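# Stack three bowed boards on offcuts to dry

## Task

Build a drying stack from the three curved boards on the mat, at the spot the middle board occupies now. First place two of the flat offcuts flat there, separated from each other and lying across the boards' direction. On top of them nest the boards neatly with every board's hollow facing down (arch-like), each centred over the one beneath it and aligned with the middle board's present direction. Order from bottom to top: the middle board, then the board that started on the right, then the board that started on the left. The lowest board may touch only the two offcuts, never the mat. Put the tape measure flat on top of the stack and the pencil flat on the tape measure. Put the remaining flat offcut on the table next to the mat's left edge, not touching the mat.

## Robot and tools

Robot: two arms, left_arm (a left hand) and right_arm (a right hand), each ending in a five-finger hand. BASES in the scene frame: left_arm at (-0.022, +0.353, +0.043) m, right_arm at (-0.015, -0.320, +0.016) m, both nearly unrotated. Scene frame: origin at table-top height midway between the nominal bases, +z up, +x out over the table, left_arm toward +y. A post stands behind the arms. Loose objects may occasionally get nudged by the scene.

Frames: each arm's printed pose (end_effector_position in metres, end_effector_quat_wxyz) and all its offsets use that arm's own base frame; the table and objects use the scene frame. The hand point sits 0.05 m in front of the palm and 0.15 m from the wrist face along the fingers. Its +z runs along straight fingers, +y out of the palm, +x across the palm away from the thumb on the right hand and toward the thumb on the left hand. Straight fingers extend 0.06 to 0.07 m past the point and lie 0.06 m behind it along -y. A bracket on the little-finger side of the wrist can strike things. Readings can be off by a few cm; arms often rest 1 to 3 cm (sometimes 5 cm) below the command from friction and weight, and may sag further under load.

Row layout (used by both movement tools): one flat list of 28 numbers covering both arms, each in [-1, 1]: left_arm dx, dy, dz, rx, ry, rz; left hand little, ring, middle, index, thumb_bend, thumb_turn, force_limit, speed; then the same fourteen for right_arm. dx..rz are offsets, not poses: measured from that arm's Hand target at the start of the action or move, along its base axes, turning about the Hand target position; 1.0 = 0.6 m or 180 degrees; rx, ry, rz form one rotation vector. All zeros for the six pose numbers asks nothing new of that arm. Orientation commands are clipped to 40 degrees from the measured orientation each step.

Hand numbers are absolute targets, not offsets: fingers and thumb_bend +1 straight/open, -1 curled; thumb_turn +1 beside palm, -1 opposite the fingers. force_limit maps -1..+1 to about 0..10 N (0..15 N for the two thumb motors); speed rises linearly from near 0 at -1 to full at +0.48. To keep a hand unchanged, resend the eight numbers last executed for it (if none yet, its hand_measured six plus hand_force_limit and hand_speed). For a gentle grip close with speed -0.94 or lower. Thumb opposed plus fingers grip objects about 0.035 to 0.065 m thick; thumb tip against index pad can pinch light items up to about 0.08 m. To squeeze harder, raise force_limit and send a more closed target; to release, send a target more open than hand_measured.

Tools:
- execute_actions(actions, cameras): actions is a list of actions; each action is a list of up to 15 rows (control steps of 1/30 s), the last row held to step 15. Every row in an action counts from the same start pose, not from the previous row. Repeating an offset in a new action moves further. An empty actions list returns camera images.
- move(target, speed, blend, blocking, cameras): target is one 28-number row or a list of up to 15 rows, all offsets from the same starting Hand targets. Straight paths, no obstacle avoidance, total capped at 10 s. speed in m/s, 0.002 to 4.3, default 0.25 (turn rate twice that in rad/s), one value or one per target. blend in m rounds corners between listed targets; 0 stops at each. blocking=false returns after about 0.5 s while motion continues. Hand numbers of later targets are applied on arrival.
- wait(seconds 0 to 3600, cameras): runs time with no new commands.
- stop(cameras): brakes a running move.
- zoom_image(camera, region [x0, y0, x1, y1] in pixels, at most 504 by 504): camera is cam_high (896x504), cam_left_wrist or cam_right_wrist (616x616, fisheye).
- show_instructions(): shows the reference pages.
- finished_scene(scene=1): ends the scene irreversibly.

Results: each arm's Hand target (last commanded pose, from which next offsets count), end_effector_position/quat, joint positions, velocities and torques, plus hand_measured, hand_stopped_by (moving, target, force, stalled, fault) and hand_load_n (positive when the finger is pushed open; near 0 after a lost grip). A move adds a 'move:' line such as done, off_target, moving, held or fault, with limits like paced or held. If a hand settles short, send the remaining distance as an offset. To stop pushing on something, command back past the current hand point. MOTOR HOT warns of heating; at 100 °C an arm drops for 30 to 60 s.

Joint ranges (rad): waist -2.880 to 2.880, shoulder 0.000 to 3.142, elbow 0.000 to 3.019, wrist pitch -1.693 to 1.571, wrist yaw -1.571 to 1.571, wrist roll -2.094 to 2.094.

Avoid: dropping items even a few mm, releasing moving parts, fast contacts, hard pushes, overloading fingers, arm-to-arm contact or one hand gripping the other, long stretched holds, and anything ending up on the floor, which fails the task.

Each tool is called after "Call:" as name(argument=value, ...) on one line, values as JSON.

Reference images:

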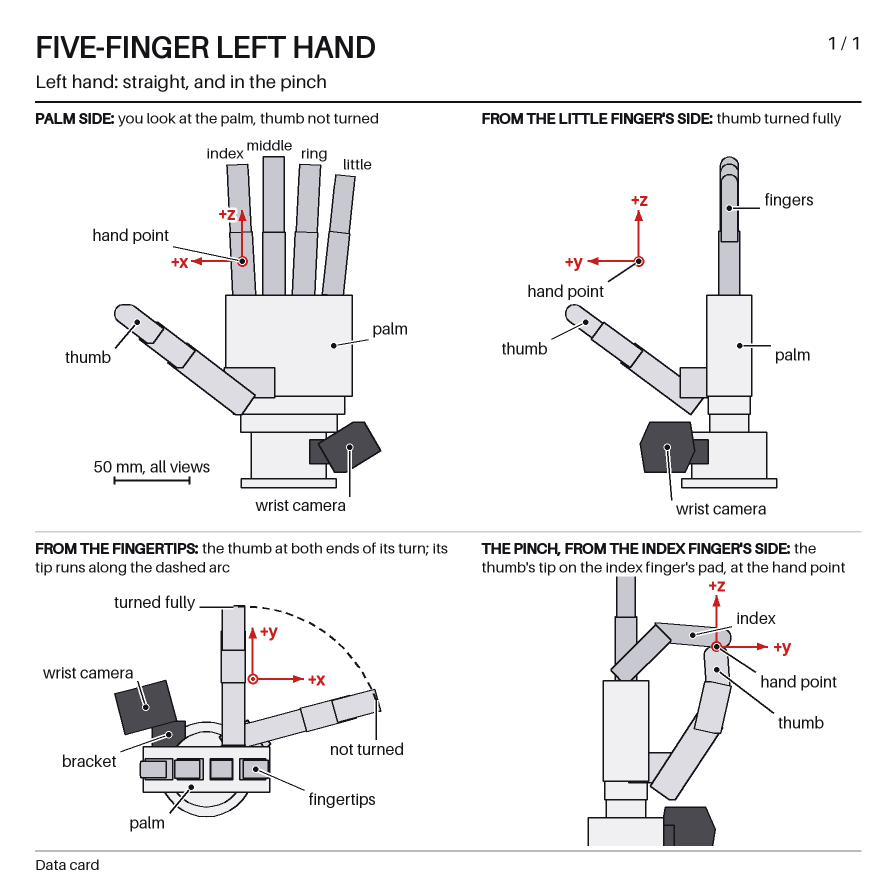

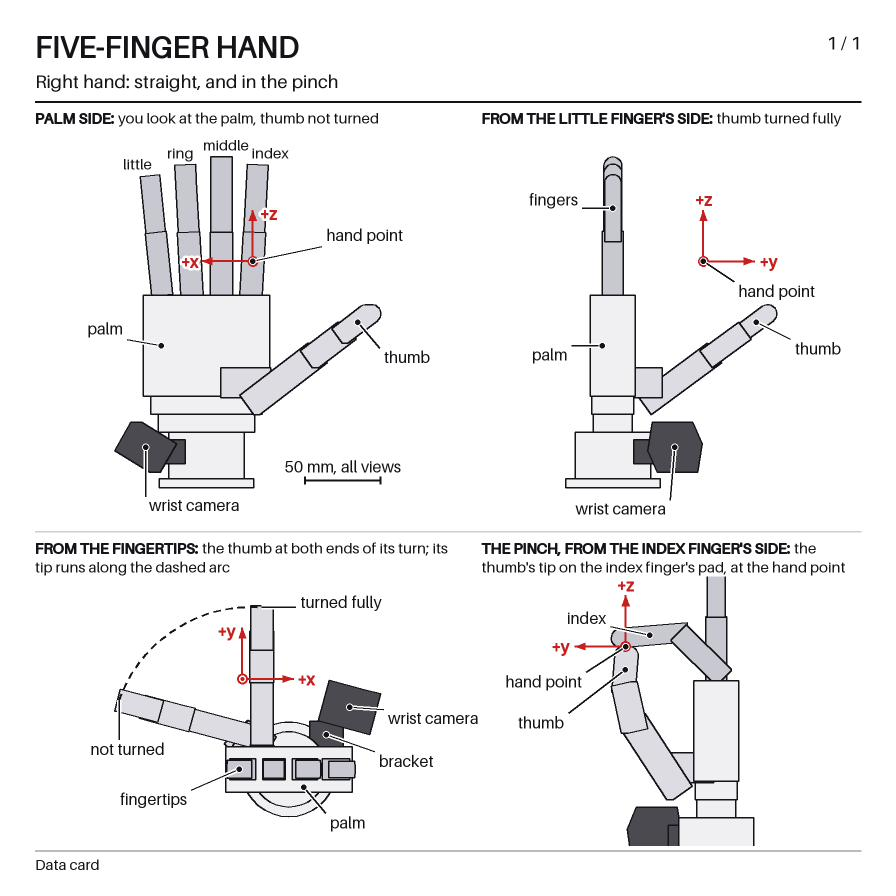

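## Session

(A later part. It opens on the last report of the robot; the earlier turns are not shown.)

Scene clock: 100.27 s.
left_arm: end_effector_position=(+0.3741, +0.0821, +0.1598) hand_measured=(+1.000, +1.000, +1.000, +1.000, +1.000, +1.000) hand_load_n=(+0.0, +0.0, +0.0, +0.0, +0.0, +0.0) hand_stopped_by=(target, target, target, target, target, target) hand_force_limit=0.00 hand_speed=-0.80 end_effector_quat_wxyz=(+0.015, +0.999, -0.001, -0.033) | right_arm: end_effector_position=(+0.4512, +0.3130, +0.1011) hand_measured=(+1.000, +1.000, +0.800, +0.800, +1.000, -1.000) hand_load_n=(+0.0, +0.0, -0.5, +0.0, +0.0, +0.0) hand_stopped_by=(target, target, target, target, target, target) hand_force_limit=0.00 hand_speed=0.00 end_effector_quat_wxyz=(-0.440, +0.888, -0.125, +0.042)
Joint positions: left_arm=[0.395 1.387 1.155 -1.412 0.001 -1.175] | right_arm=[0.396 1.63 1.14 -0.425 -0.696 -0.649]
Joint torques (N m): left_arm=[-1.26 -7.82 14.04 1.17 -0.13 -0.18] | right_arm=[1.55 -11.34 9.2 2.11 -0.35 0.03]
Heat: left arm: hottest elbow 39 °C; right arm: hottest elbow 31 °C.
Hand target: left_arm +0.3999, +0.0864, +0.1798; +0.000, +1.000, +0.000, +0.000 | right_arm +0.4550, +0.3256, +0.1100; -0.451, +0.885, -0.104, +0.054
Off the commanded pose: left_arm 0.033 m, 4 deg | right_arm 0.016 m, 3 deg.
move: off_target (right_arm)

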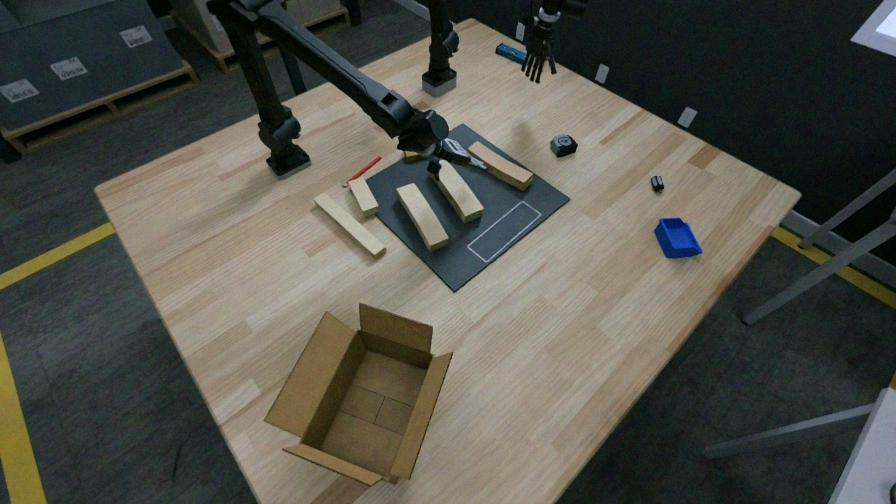

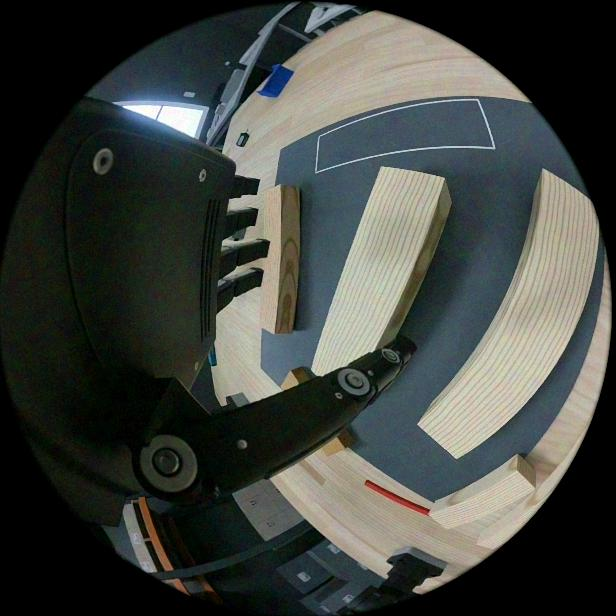

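Call:
move(target=[0,0,0,0,0,0,1,1,1,1,1,1,0,-0.8,-0.017,-0.005,-0.11,0,0,0,1,1,0.8,0.8,1,-1,0,0], speed=0.1, cameras=["cam_high","cam_right_wrist"])

Call:
zoom_image(camera="cam_high", region=[380, 110, 500, 230])

Call:
zoom_image(camera="cam_right_wrist", region=[180, 150, 480, 450])

Scene clock: 103.07 s.
left_arm: end_effector_position=(+0.3741, +0.0821, +0.1598) hand_measured=(+1.000, +1.000, +1.000, +1.000, +1.000, +1.000) hand_load_n=(+0.0, +0.0, +0.0, +0.0, +0.0, +0.0) hand_stopped_by=(target, target, target, target, target, target) hand_force_limit=0.00 hand_speed=-0.80 end_effector_quat_wxyz=(+0.015, +0.999, -0.001, -0.033) | right_arm: end_effector_position=(+0.4422, +0.3102, +0.0399) hand_measured=(+1.000, +1.000, +0.800, +0.800, +1.000, -1.000) hand_load_n=(+0.0, +0.0, +0.0, +0.0, +0.0, +0.0) hand_stopped_by=(target, target, target, target, target, target) hand_force_limit=0.00 hand_speed=0.00 end_effector_quat_wxyz=(-0.443, +0.887, -0.123, +0.046)
Joint positions: left_arm=[0.395 1.387 1.155 -1.412 0.001 -1.175] | right_arm=[0.397 1.696 1.033 -0.241 -0.696 -0.649]
Joint torques (N m): left_arm=[-0.91 -7.59 14.17 1.13 -0.13 -0.15] | right_arm=[1.67 -11.05 8.13 2.13 -0.3 0.06]
Heat: left arm: hottest elbow 39 °C; right arm: hottest elbow 31 °C.
Hand target: left_arm +0.3999, +0.0864, +0.1798; +0.000, +1.000, +0.000, +0.000 | right_arm +0.4448, +0.3226, +0.0440; -0.451, +0.885, -0.104, +0.054
Off the commanded pose: left_arm 0.033 m, 4 deg | right_arm 0.013 m, 3 deg.
move: off_target (right_arm)

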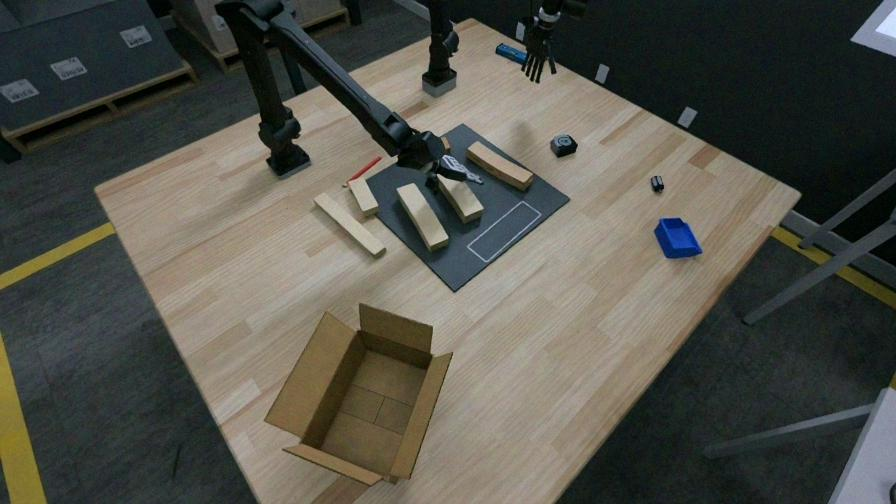

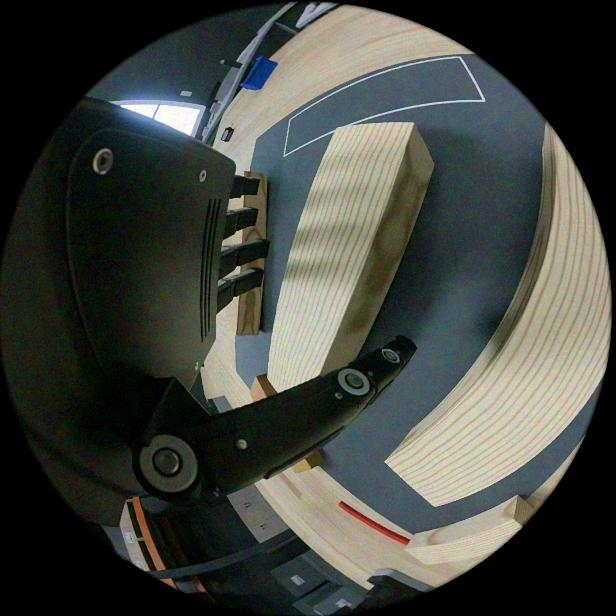

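Scaled by 4.200 from the camera's image (finer frame: 1280x720).

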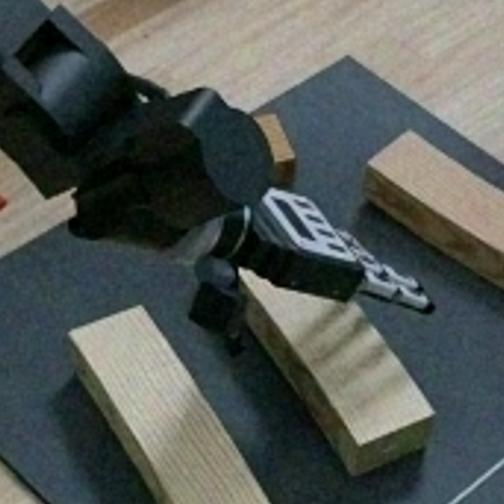

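Scaled by 1.680 from the camera's image (finer frame: 880x880).

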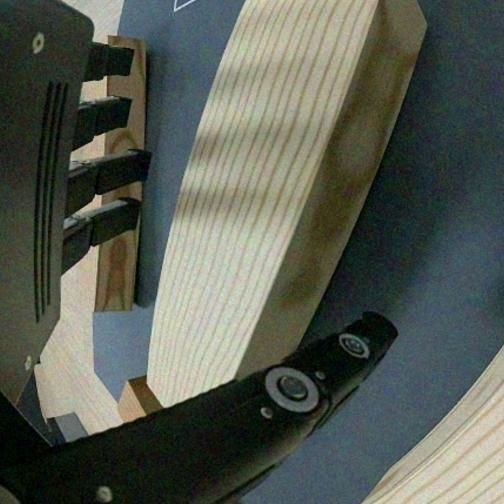

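Call:
move(target=[0,0,0,0,0,0,1,1,1,1,1,1,0,-0.8,0,0,-0.027,0,0,0,1,1,0.8,0.8,1,-1,0,0], speed=0.05)

Scene clock: 107.67 s.
left_arm: end_effector_position=(+0.3741, +0.0821, +0.1598) hand_measured=(+1.000, +1.000, +1.000, +1.000, +1.000, +1.000) hand_load_n=(+0.0, +0.0, +0.0, +0.0, -0.5, +0.0) hand_stopped_by=(target, target, target, target, target, target) hand_force_limit=0.00 hand_speed=-0.80 end_effector_quat_wxyz=(+0.015, +0.999, -0.001, -0.033) | right_arm: end_effector_position=(+0.4427, +0.3103, +0.0244) hand_measured=(+1.000, +1.000, +0.800, +0.800, +1.000, -1.000) hand_load_n=(+0.0, -0.5, +0.0, +0.0, +0.0, +0.0) hand_stopped_by=(target, target, target, target, target, target) hand_force_limit=0.00 hand_speed=0.00 end_effector_quat_wxyz=(-0.443, +0.887, -0.122, +0.046)
Joint positions: left_arm=[0.395 1.387 1.155 -1.412 0.001 -1.175] | right_arm=[0.397 1.724 1.019 -0.198 -0.696 -0.649]
Joint torques (N m): left_arm=[-1.14 -8 14.34 1.09 -0.13 -0.16] | right_arm=[1.73 -11.16 7.94 2.11 -0.3 0.06]
Heat: left arm: hottest elbow 39 °C; right arm: hottest elbow 31 °C.
Hand target: left_arm +0.3999, +0.0864, +0.1798; +0.000, +1.000, +0.000, +0.000 | right_arm +0.4448, +0.3226, +0.0278; -0.451, +0.885, -0.104, +0.054
Off the commanded pose: left_arm 0.033 m, 4 deg | right_arm 0.013 m, 2 deg.
move: off_target (right_arm)

Call:
move(target=[0,0,0,0,0,0,1,1,1,1,1,1,0,-0.8,0,0,0,0,0,0,1,1,-0.1,-0.1,-0.1,-1,-0.2,-0.9], speed=0.05, cameras=["cam_high","cam_right_wrist"])

Call:
zoom_image(camera="cam_high", region=[380, 110, 500, 230])

Call:
zoom_image(camera="cam_right_wrist", region=[180, 150, 480, 450])

Scene clock: 112.40 s.
left_arm: end_effector_position=(+0.3741, +0.0821, +0.1598) hand_measured=(+1.000, +1.000, +1.000, +1.000, +1.000, +1.000) hand_load_n=(+0.0, +0.0, +0.0, +0.0, -0.5, +0.0) hand_stopped_by=(target, target, target, target, target, target) hand_force_limit=0.00 hand_speed=-0.80 end_effector_quat_wxyz=(+0.015, +0.999, -0.001, -0.033) | right_arm: end_effector_position=(+0.4432, +0.3215, +0.0276) hand_measured=(+1.000, +1.000, +0.252, +0.244, +0.708, -1.000) hand_load_n=(+0.0, +0.0, +4.5, +5.5, +6.5, +0.0) hand_stopped_by=(target, target, force, force, force, target) hand_force_limit=-0.20 hand_speed=-0.90 end_effector_quat_wxyz=(-0.452, +0.884, -0.108, +0.054)
Joint positions: left_arm=[0.395 1.387 1.155 -1.412 0.001 -1.175] | right_arm=[0.416 1.724 1.019 -0.166 -0.697 -0.649]
Joint torques (N m): left_arm=[-1.32 -7.59 14.26 1.05 -0.16 -0.18] | right_arm=[0.85 -11.11 7.95 0.9 -0.24 0.06]
Heat: left arm: hottest elbow 39 °C; right arm: hottest elbow 31 °C.
Hand target: left_arm +0.3999, +0.0864, +0.1798; +0.000, +1.000, +0.000, +0.000 | right_arm +0.4448, +0.3226, +0.0278; -0.451, +0.885, -0.104, +0.054
Off the commanded pose: left_arm 0.033 m, 4 deg | right_arm 0.002 m, 0 deg.
move: done

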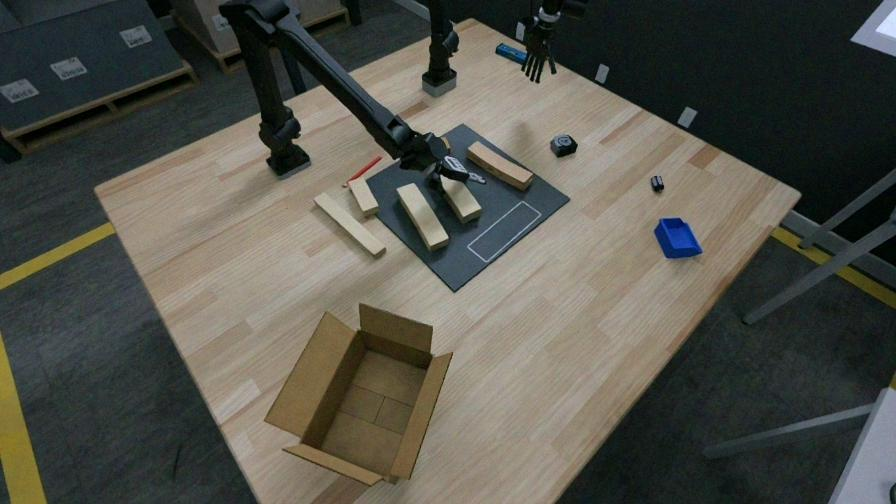

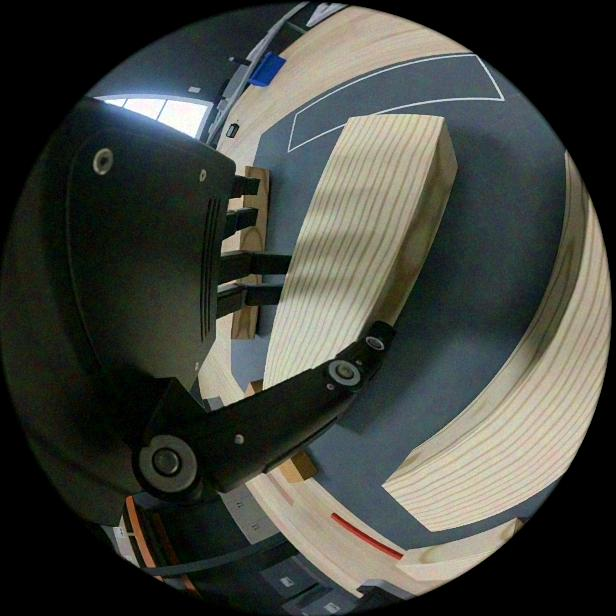

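Scaled by 4.200 from the camera's image (finer frame: 1280x720).

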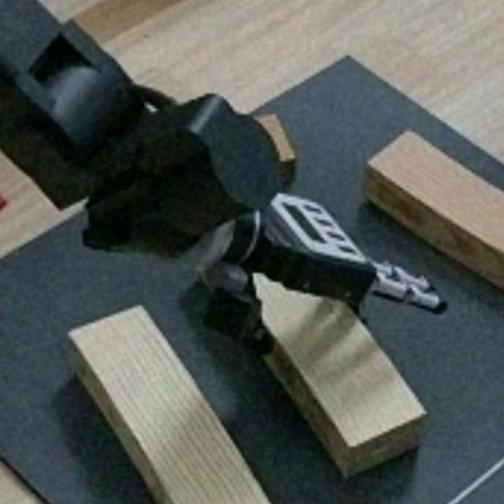

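Scaled by 1.680 from the camera's image (finer frame: 880x880).

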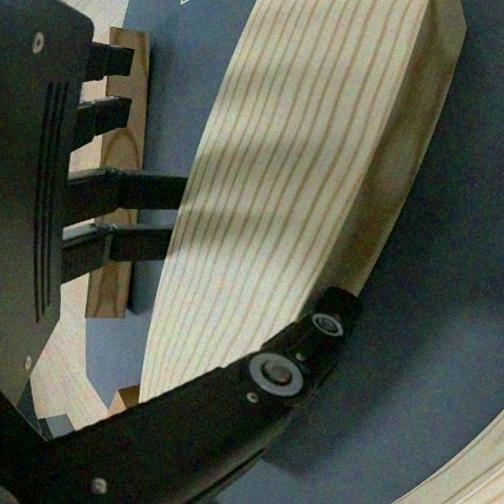

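Call:
move(target=[[0,0,0,0,0,0,1,1,1,1,1,1,0,-0.8,0,0,0.1,0,0,0,1,1,-0.1,-0.1,-0.1,-1,-0.2,-0.9],[0,0,0,0,0,0,1,1,1,1,1,1,0,-0.8,0,0,0.22,0,0,0,1,1,-0.1,-0.1,-0.1,-1,-0.2,-0.9]], speed=[0.06,0.12], blend=0.01, cameras=["cam_high","cam_right_wrist"])

Scene clock: 117.43 s.
left_arm: end_effector_position=(+0.3741, +0.0821, +0.1598) hand_measured=(+1.000, +1.000, +1.000, +1.000, +1.000, +1.000) hand_load_n=(+0.0, +0.0, +0.0, +0.0, +0.0, +0.0) hand_stopped_by=(target, target, target, target, target, target) hand_force_limit=0.00 hand_speed=-0.80 end_effector_quat_wxyz=(+0.015, +0.999, -0.001, -0.033) | right_arm: end_effector_position=(+0.4187, +0.3088, +0.1057) hand_measured=(+1.000, +1.000, +0.252, +0.244, +0.708, -1.000) hand_load_n=(+0.0, +0.0, +4.0, +3.5, +7.0, +0.0) hand_stopped_by=(target, target, force, force, force, target) hand_force_limit=-0.20 hand_speed=-0.90 end_effector_quat_wxyz=(-0.421, +0.898, -0.126, +0.012)
Joint positions: left_arm=[0.395 1.387 1.155 -1.412 0.001 -1.175] | right_arm=[0.416 1.586 1.119 -0.525 -0.691 -0.663]
Joint torques (N m): left_arm=[-0.79 -7.82 14.16 1.07 -0.14 -0.18] | right_arm=[0.91 -13.8 14.54 1.09 -0.49 0.11]
Heat: left arm: hottest elbow 39 °C; right arm: hottest elbow 31 °C.
Hand target: left_arm +0.3999, +0.0864, +0.1798; +0.000, +1.000, +0.000, +0.000 | right_arm +0.4448, +0.3226, +0.1598; -0.451, +0.885, -0.104, +0.054
Off the commanded pose: left_arm 0.033 m, 4 deg | right_arm 0.062 m, 7 deg.
move: off_target (right_arm)

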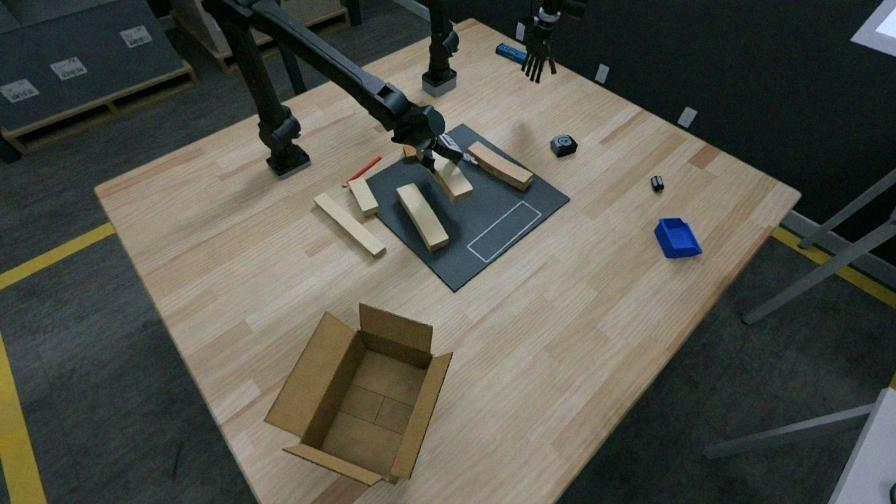

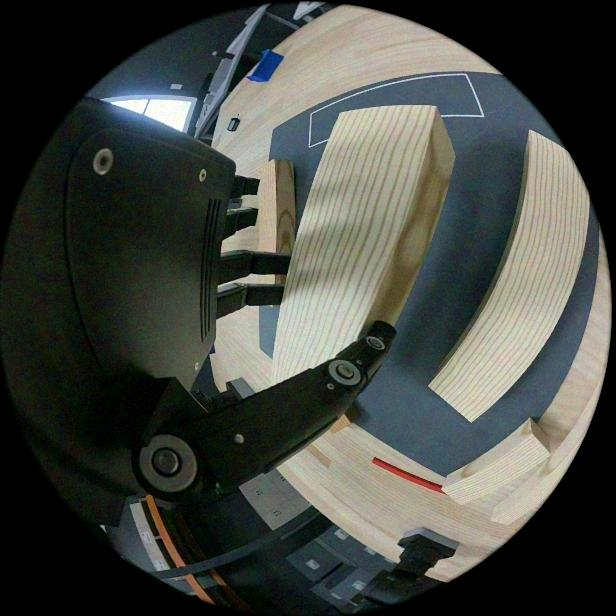

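Call:
move(target=[0,0,0,0,0,0,1,1,1,1,1,1,0,-0.8,-0.04,-0.816,0.06,0,0,-0.257,1,1,-0.1,-0.1,-0.1,-1,-0.2,-0.9], speed=0.15, cameras=["cam_high","cam_right_wrist"])

Call:
zoom_image(camera="cam_high", region=[250, 180, 430, 360])

Scene clock: 122.73 s.
left_arm: end_effector_position=(+0.3741, +0.0821, +0.1598) hand_measured=(+1.000, +1.000, +1.000, +1.000, +1.000, +1.000) hand_load_n=(+0.0, +0.0, +0.0, +0.0, -0.5, +0.0) hand_stopped_by=(target, target, target, target, target, target) hand_force_limit=0.00 hand_speed=-0.80 end_effector_quat_wxyz=(+0.015, +0.999, -0.001, -0.033) | right_arm: end_effector_position=(+0.3997, -0.1520, +0.1593) hand_measured=(+1.000, +1.000, +0.252, +0.244, +0.708, -1.000) hand_load_n=(+0.0, +0.0, +3.5, +3.5, +7.5, +0.0) hand_stopped_by=(target, target, force, force, force, target) hand_force_limit=-0.20 hand_speed=-0.90 end_effector_quat_wxyz=(-0.390, +0.772, -0.464, +0.189)
Joint positions: left_arm=[0.395 1.387 1.155 -1.412 0.001 -1.175] | right_arm=[-0.651 1.374 1.05 -0.849 -0.828 -0.962]
Joint torques (N m): left_arm=[-0.73 -7.47 14.22 1.1 -0.15 -0.2] | right_arm=[-0.15 -8.88 14.97 0.69 -0.97 0.06]
Heat: left arm: hottest elbow 39 °C; right arm: hottest elbow 32 °C.
Hand target: left_arm +0.3999, +0.0864, +0.1798; +0.000, +1.000, +0.000, +0.000 | right_arm +0.4208, -0.1670, +0.1958; -0.394, +0.773, -0.443, +0.227
Off the commanded pose: left_arm 0.033 m, 4 deg | right_arm 0.045 m, 5 deg.
move: off_target (right_arm)

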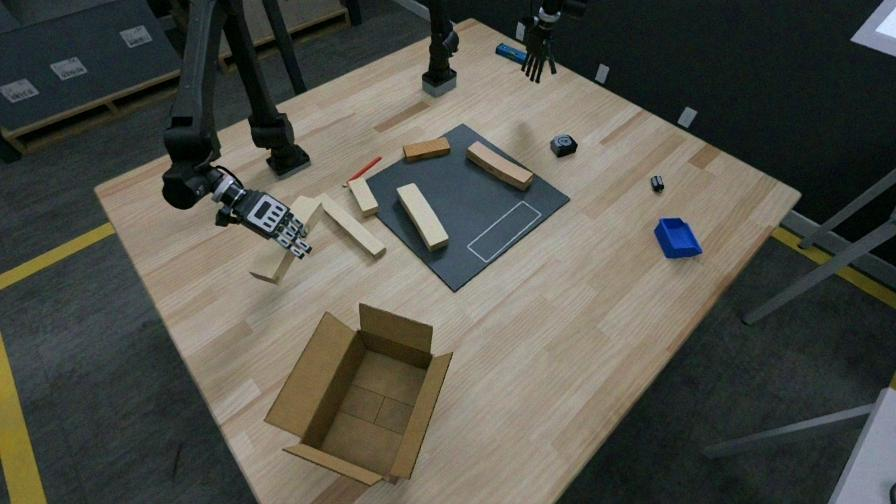

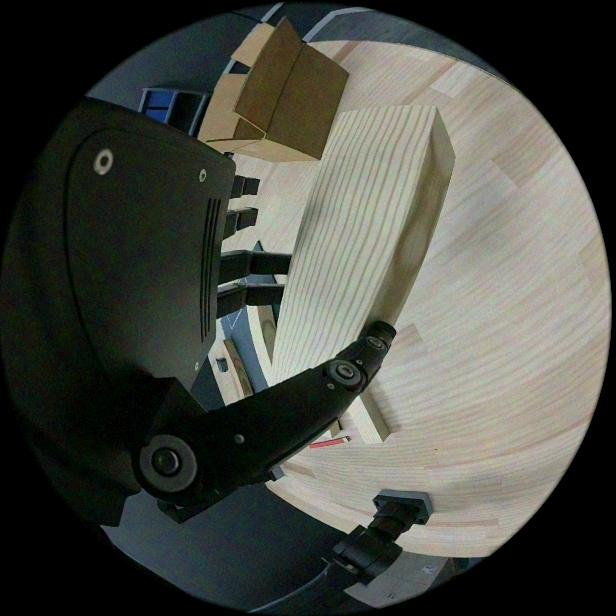

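Scaled by 2.800 from the camera's image (finer frame: 1280x720).

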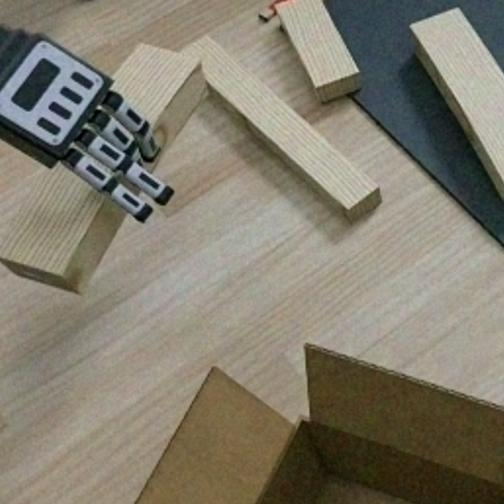

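Call:
move(target=[0,0,0,0,0,0,1,1,1,1,1,1,0,-0.8,0.033,-0.033,-0.18,-0.0118,-0.0227,0,1,1,-0.1,-0.1,-0.1,-1,-0.2,-0.9], speed=0.1, cameras=["cam_high","cam_right_wrist"])

Call:
zoom_image(camera="cam_high", region=[250, 180, 430, 360])

Scene clock: 126.33 s.
left_arm: end_effector_position=(+0.3741, +0.0821, +0.1598) hand_measured=(+1.000, +1.000, +1.000, +1.000, +1.000, +1.000) hand_load_n=(+0.0, +0.0, +0.0, -0.5, +0.0, +0.0) hand_stopped_by=(target, target, target, target, target, target) hand_force_limit=0.00 hand_speed=-0.80 end_effector_quat_wxyz=(+0.015, +0.999, -0.001, -0.033) | right_arm: end_effector_position=(+0.4287, -0.1708, +0.0679) hand_measured=(+1.000, +1.000, +0.252, +0.244, +0.708, -1.000) hand_load_n=(+0.0, +0.0, +3.5, +3.5, +7.5, +0.0) hand_stopped_by=(target, target, force, force, force, target) hand_force_limit=-0.20 hand_speed=-0.90 end_effector_quat_wxyz=(-0.394, +0.776, -0.438, +0.228)
Joint positions: left_arm=[0.395 1.387 1.155 -1.412 0.001 -1.175] | right_arm=[-0.651 1.535 0.938 -0.491 -0.848 -0.973]
Joint torques (N m): left_arm=[-1.14 -7.59 14.32 1.18 -0.12 -0.19] | right_arm=[-0.62 -10.52 9.5 2.13 -0.96 0.06]
Heat: left arm: hottest elbow 39 °C; right arm: hottest elbow 32 °C.
Hand target: left_arm +0.3999, +0.0864, +0.1798; +0.000, +1.000, +0.000, +0.000 | right_arm +0.4406, -0.1868, +0.0878; -0.395, +0.771, -0.424, +0.262
Off the commanded pose: left_arm 0.033 m, 4 deg | right_arm 0.028 m, 4 deg.
move: off_target (right_arm)

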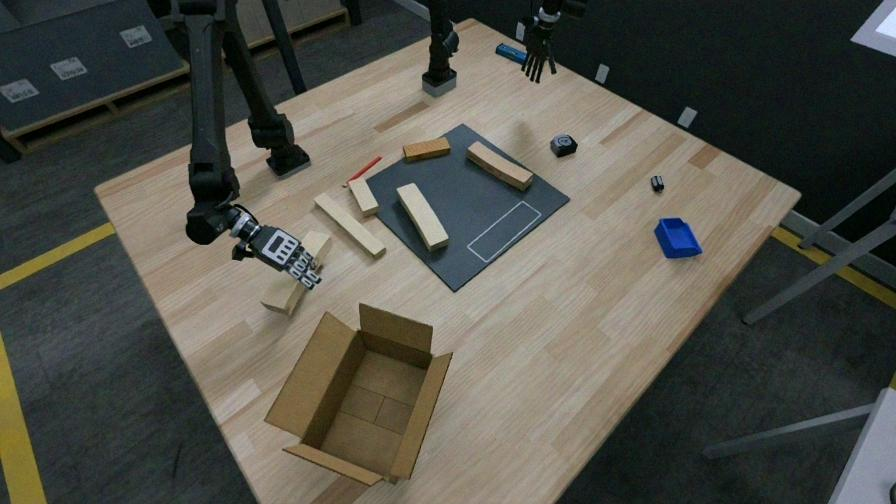

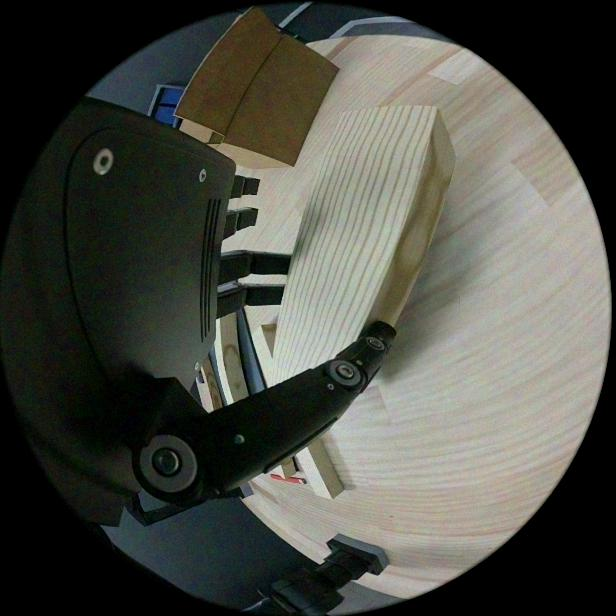

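Scaled by 2.800 from the camera's image (finer frame: 1280x720).

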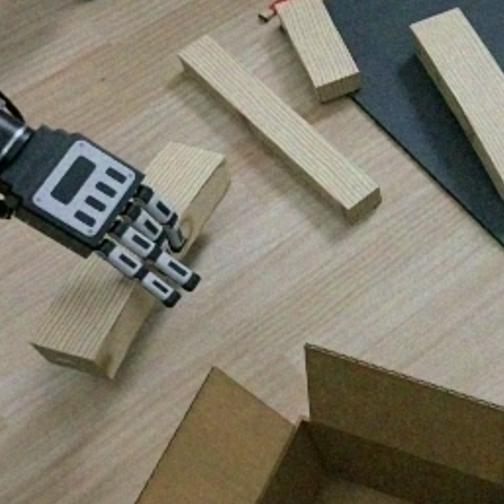

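Call:
move(target=[0,0,0,0,0,0,1,1,1,1,1,1,0,-0.8,0,0,-0.067,0,0,0,1,1,-0.1,-0.1,-0.1,-1,-0.2,-0.9], speed=0.06, cameras=["cam_high","cam_right_wrist"])

Call:
zoom_image(camera="cam_high", region=[230, 200, 350, 320])

Scene clock: 128.50 s.
left_arm: end_effector_position=(+0.3741, +0.0821, +0.1598) hand_measured=(+1.000, +1.000, +1.000, +1.000, +1.000, +1.000) hand_load_n=(+0.0, +0.0, +0.0, +0.0, +0.0, +0.0) hand_stopped_by=(target, target, target, target, target, target) hand_force_limit=0.00 hand_speed=-0.80 end_effector_quat_wxyz=(+0.015, +0.999, -0.001, -0.033) | right_arm: end_effector_position=(+0.4288, -0.1705, +0.0312) hand_measured=(+1.000, +1.000, +0.252, +0.244, +0.708, -1.000) hand_load_n=(+0.0, +0.0, +3.0, +4.0, +7.5, +0.0) hand_stopped_by=(target, target, force, force, force, target) hand_force_limit=-0.20 hand_speed=-0.90 end_effector_quat_wxyz=(-0.394, +0.775, -0.437, +0.230)
Joint positions: left_arm=[0.395 1.387 1.155 -1.412 0.001 -1.175] | right_arm=[-0.651 1.598 0.892 -0.376 -0.849 -0.971]
Joint torques (N m): left_arm=[-0.91 -7.53 14.27 1.17 -0.16 -0.16] | right_arm=[-0.56 -10.46 8.65 2.15 -0.92 0.05]
Heat: left arm: hottest elbow 39 °C; right arm: hottest elbow 32 °C.
Hand target: left_arm +0.3999, +0.0864, +0.1798; +0.000, +1.000, +0.000, +0.000 | right_arm +0.4406, -0.1868, +0.0476; -0.395, +0.771, -0.424, +0.262
Off the commanded pose: left_arm 0.033 m, 4 deg | right_arm 0.026 m, 4 deg.
move: off_target (right_arm)

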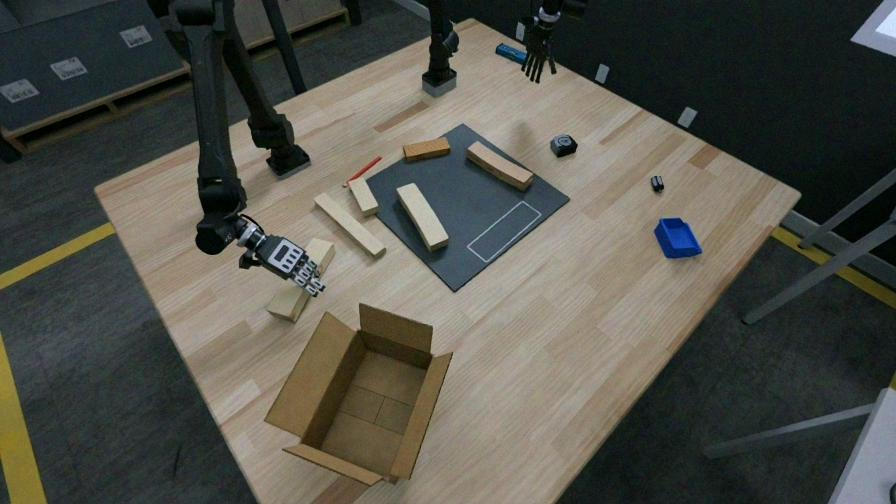

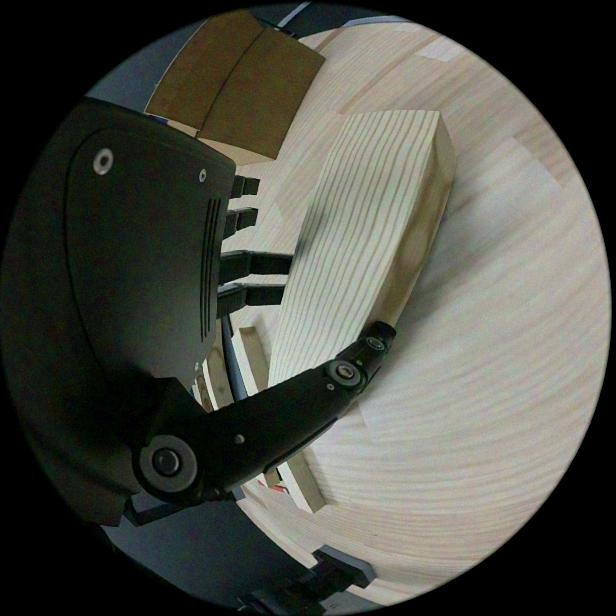

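Scaled by 4.200 from the camera's image (finer frame: 1280x720).

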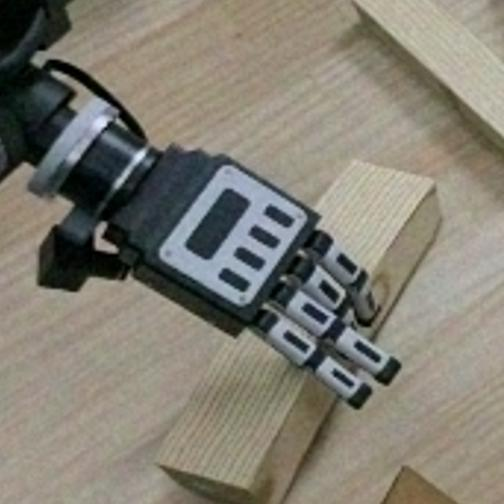

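Call:
move(target=[0,0,0,0,0,0,1,1,1,1,1,1,0,-0.8,0,0,-0.02,0,0,0,1,1,-0.1,-0.1,-0.1,-1,-0.2,-0.9], speed=0.03)

Scene clock: 129.77 s.
left_arm: end_effector_position=(+0.3741, +0.0821, +0.1598) hand_measured=(+1.000, +1.000, +1.000, +1.000, +1.000, +1.000) hand_load_n=(+0.0, +0.0, +0.0, +0.0, -0.5, +0.0) hand_stopped_by=(target, target, target, target, target, target) hand_force_limit=0.00 hand_speed=-0.80 end_effector_quat_wxyz=(+0.015, +0.999, -0.001, -0.033) | right_arm: end_effector_position=(+0.4313, -0.1715, +0.0250) hand_measured=(+1.000, +1.000, +0.252, +0.244, +0.708, -1.000) hand_load_n=(+0.0, +0.0, +3.0, +4.0, +7.5, +0.0) hand_stopped_by=(target, target, force, force, force, target) hand_force_limit=-0.20 hand_speed=-0.90 end_effector_quat_wxyz=(-0.395, +0.774, -0.436, +0.234)
Joint positions: left_arm=[0.395 1.387 1.155 -1.412 0.001 -1.175] | right_arm=[-0.651 1.614 0.886 -0.342 -0.852 -0.965]
Joint torques (N m): left_arm=[-0.85 -7.88 14.22 1.2 -0.14 -0.17] | right_arm=[-0.62 -10.05 8.06 2.21 -0.8 0.06]
Heat: left arm: hottest elbow 39 °C; right arm: hottest elbow 32 °C.
Hand target: left_arm +0.3999, +0.0864, +0.1798; +0.000, +1.000, +0.000, +0.000 | right_arm +0.4406, -0.1868, +0.0356; -0.395, +0.771, -0.424, +0.262
Off the commanded pose: left_arm 0.033 m, 4 deg | right_arm 0.021 m, 3 deg.
move: off_target (right_arm)

Call:
move(target=[0,0,0,0,0,0,1,1,1,1,1,1,0,-0.8,0,0,-0.025,0,0,0,1,1,-0.1,-0.1,-0.1,-1,-0.2,-0.9], speed=0.03, cameras=["cam_high","cam_right_wrist"])

Call:
zoom_image(camera="cam_high", region=[230, 200, 350, 320])

Scene clock: 131.73 s.
left_arm: end_effector_position=(+0.3741, +0.0821, +0.1598) hand_measured=(+1.000, +1.000, +1.000, +1.000, +1.000, +1.000) hand_load_n=(+0.0, +0.0, +0.0, +0.0, +0.0, +0.0) hand_stopped_by=(target, target, target, target, target, target) hand_force_limit=0.00 hand_speed=-0.80 end_effector_quat_wxyz=(+0.015, +0.999, -0.001, -0.033) | right_arm: end_effector_position=(+0.4370, -0.1741, +0.0245) hand_measured=(+1.000, +1.000, +0.252, +0.244, +0.708, -1.000) hand_load_n=(+0.0, +0.0, +3.0, +5.0, +6.0, +0.5) hand_stopped_by=(target, target, force, force, force, target) hand_force_limit=-0.20 hand_speed=-0.90 end_effector_quat_wxyz=(-0.397, +0.774, -0.426, +0.249)
Joint positions: left_arm=[0.395 1.387 1.155 -1.412 0.001 -1.175] | right_arm=[-0.651 1.618 0.879 -0.298 -0.861 -0.965]
Joint torques (N m): left_arm=[-1.08 -7.65 14.24 1.06 -0.13 -0.18] | right_arm=[-0.56 -8.41 7.38 2.28 -0.49 0.05]
Heat: left arm: hottest elbow 39 °C; right arm: hottest elbow 32 °C.
Hand target: left_arm +0.3999, +0.0864, +0.1798; +0.000, +1.000, +0.000, +0.000 | right_arm +0.4406, -0.1868, +0.0206; -0.395, +0.771, -0.424, +0.262
Off the commanded pose: left_arm 0.033 m, 4 deg | right_arm 0.014 m, 2 deg.
move: off_target (right_arm)

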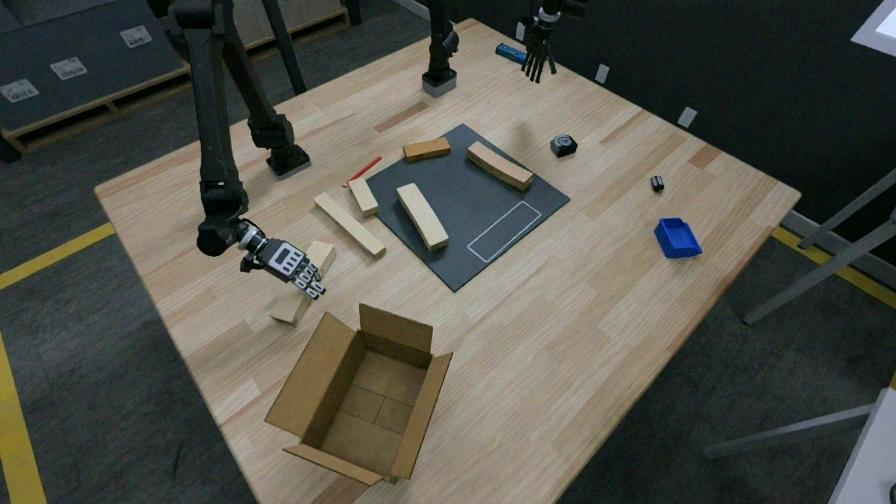

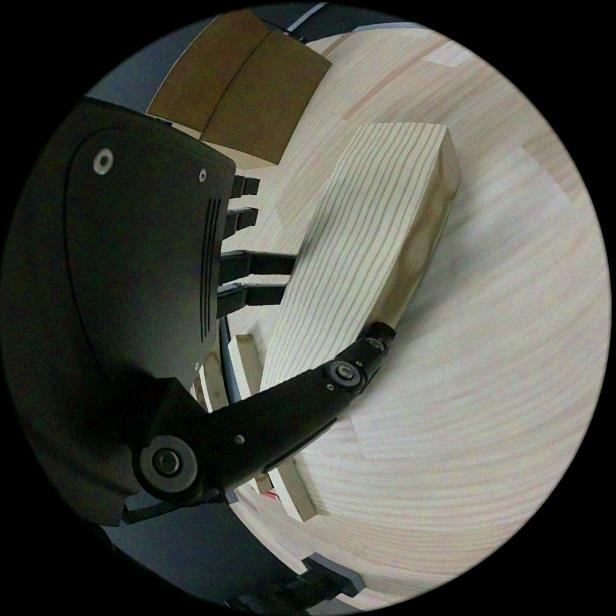

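Scaled by 4.200 from the camera's image (finer frame: 1280x720).

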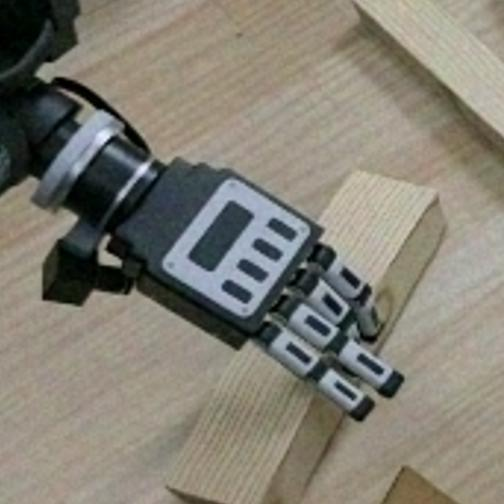

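Call:
move(target=[[0,0,0,0,0,0,1,1,1,1,1,1,0,-0.8,0,0,0,0,0,0,1,1,0.7,0.7,1,-1,-0.2,-0.8]], speed=0.03)

Call:
move(target=[0,0,0,0,0,0,1,1,1,1,1,1,0,-0.8,0,0,0.27,0,0,0,1,1,0.7,0.7,1,-1,-0.2,-0.8], speed=0.12, cameras=["cam_high"])

Scene clock: 134.07 s.
left_arm: end_effector_position=(+0.3741, +0.0821, +0.1598) hand_measured=(+1.000, +1.000, +1.000, +1.000, +1.000, +1.000) hand_load_n=(+0.0, +0.0, +0.0, +0.0, +0.0, +0.0) hand_stopped_by=(target, target, target, target, target, target) hand_force_limit=0.00 hand_speed=-0.80 end_effector_quat_wxyz=(+0.015, +0.999, -0.001, -0.033) | right_arm: end_effector_position=(+0.4377, -0.1746, +0.0192) hand_measured=(+1.000, +1.000, +0.700, +0.700, +1.000, -1.000) hand_load_n=(+0.0, +0.0, +0.0, +0.0, +0.0, +0.0) hand_stopped_by=(target, target, target, target, target, target) hand_force_limit=-0.20 hand_speed=-0.80 end_effector_quat_wxyz=(-0.397, +0.774, -0.427, +0.247)
Joint positions: left_arm=[0.395 1.387 1.155 -1.412 0.001 -1.175] | right_arm=[-0.651 1.632 0.879 -0.287 -0.861 -0.965]
Joint torques (N m): left_arm=[-1.08 -7.59 14.31 1.09 -0.11 -0.19] | right_arm=[-0.67 -9.58 7.35 1.87 -0.49 0.06]
Heat: left arm: hottest elbow 40 °C; right arm: hottest elbow 32 °C.
Hand target: left_arm +0.3999, +0.0864, +0.1798; +0.000, +1.000, +0.000, +0.000 | right_arm +0.4406, -0.1868, +0.0206; -0.395, +0.771, -0.424, +0.262
Off the commanded pose: left_arm 0.033 m, 4 deg | right_arm 0.013 m, 2 deg.
move: done

Scene clock: 136.30 s.
left_arm: end_effector_position=(+0.3741, +0.0821, +0.1598) hand_measured=(+1.000, +1.000, +1.000, +1.000, +1.000, +1.000) hand_load_n=(+0.0, +0.0, +0.0, +0.0, +0.0, +0.0) hand_stopped_by=(target, target, target, target, target, target) hand_force_limit=0.00 hand_speed=-0.80 end_effector_quat_wxyz=(+0.015, +0.999, -0.001, -0.033) | right_arm: end_effector_position=(+0.4301, -0.1689, +0.1525) hand_measured=(+1.000, +1.000, +0.700, +0.700, +1.000, -1.000) hand_load_n=(+0.0, +0.0, +0.0, +0.0, +0.0, +0.0) hand_stopped_by=(target, target, target, target, target, target) hand_force_limit=-0.20 hand_speed=-0.80 end_effector_quat_wxyz=(-0.400, +0.773, -0.436, +0.229)
Joint positions: left_arm=[0.395 1.387 1.155 -1.412 0.001 -1.175] | right_arm=[-0.651 1.426 1.062 -0.717 -0.861 -0.965]
Joint torques (N m): left_arm=[-0.62 -8 14.27 1.06 -0.11 -0.17] | right_arm=[-0.5 -9.99 12.93 0.65 -0.49 0.07]
Heat: left arm: hottest elbow 40 °C; right arm: hottest elbow 32 °C.
Hand target: left_arm +0.3999, +0.0864, +0.1798; +0.000, +1.000, +0.000, +0.000 | right_arm +0.4406, -0.1868, +0.1826; -0.395, +0.771, -0.424, +0.262
Off the commanded pose: left_arm 0.033 m, 4 deg | right_arm 0.037 m, 4 deg.
move: off_target (right_arm)

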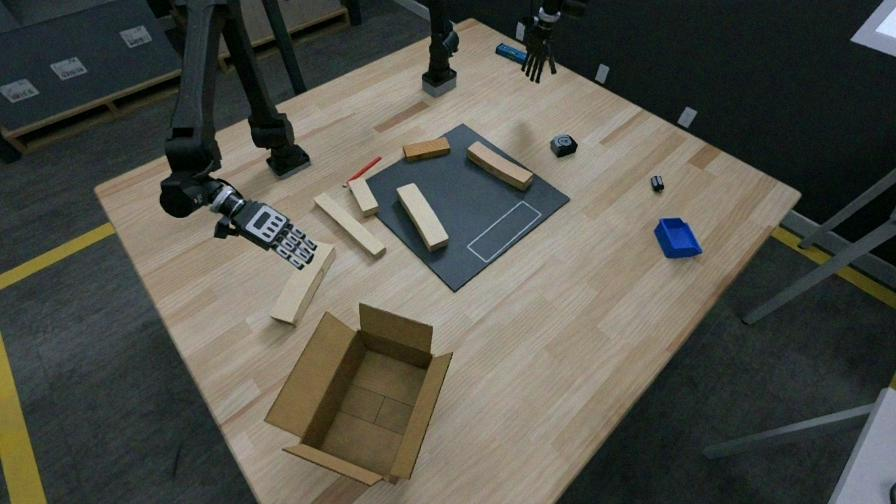

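Call:
move(target=[[0.066,-0.22,0.02,0.0083,-0.2221,-0.4359,1,1,0.8,0.8,1,-1,0,0,0,0,0,0,0,0,1,1,0.7,0.7,1,-1,-0.2,-0.8],[0.133,-0.438,0.0,0.0166,-0.4442,-0.8718,1,1,0.8,0.8,1,-1,0,0,0,0,0,0,0,0,1,1,0.7,0.7,1,-1,-0.2,-0.8]], speed=0.25, blend=0.03, cameras=["cam_high","cam_left_wrist"])

Call:
zoom_image(camera="cam_high", region=[420, 70, 560, 210])

Scene clock: 150.70 s.
left_arm: end_effector_position=(+0.4603, -0.1712, +0.1621) hand_measured=(+1.000, +1.000, +0.800, +0.800, +1.000, -1.000) hand_load_n=(+0.0, +0.0, +0.0, +0.0, +0.0, +0.0) hand_stopped_by=(target, target, target, target, target, target) hand_force_limit=0.00 hand_speed=0.00 end_effector_quat_wxyz=(-0.002, -0.052, +0.893, -0.448) | right_arm: end_effector_position=(+0.4301, -0.1689, +0.1525) hand_measured=(+1.000, +1.000, +0.700, +0.700, +1.000, -1.000) hand_load_n=(+0.0, +0.0, +0.0, +0.0, +0.0, +0.0) hand_stopped_by=(target, target, target, target, target, target) hand_force_limit=-0.20 hand_speed=-0.80 end_effector_quat_wxyz=(-0.400, +0.773, -0.436, +0.229)
Joint positions: left_arm=[-0.099 1.623 1.338 -1.085 0.913 1.257] | right_arm=[-0.651 1.426 1.062 -0.717 -0.861 -0.965]
Joint torques (N m): left_arm=[-0.56 -10.64 14.93 0.51 0.78 0.08] | right_arm=[-0.56 -9.99 12.9 0.66 -0.5 0.07]
Heat: left arm: hottest elbow 40 °C; right arm: hottest elbow 35 °C.
Hand target: left_arm +0.4797, -0.1764, +0.1798; +0.017, -0.033, +0.891, -0.453 | right_arm +0.4406, -0.1868, +0.1826; -0.395, +0.771, -0.424, +0.262
Off the commanded pose: left_arm 0.027 m, 3 deg | right_arm 0.037 m, 4 deg.
move: off_target (left_arm)

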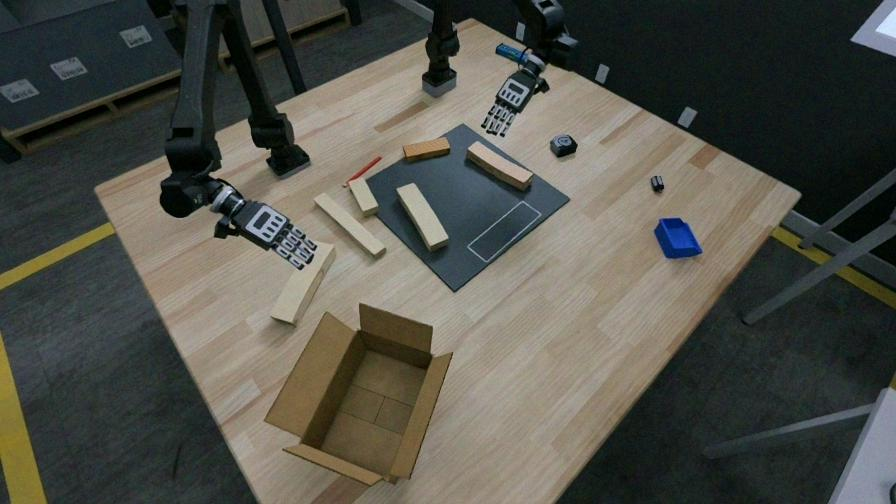

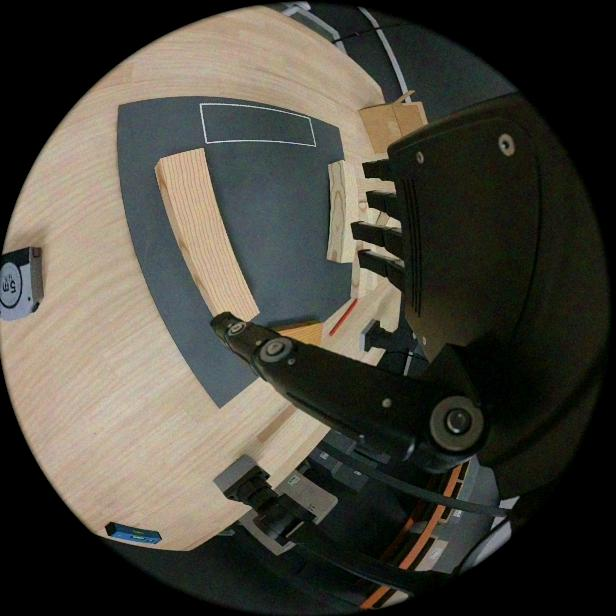

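Scaled by 3.600 from the camera's image (finer frame: 1280x720).

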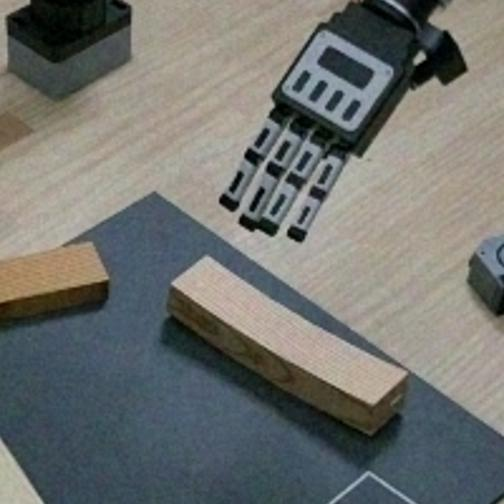

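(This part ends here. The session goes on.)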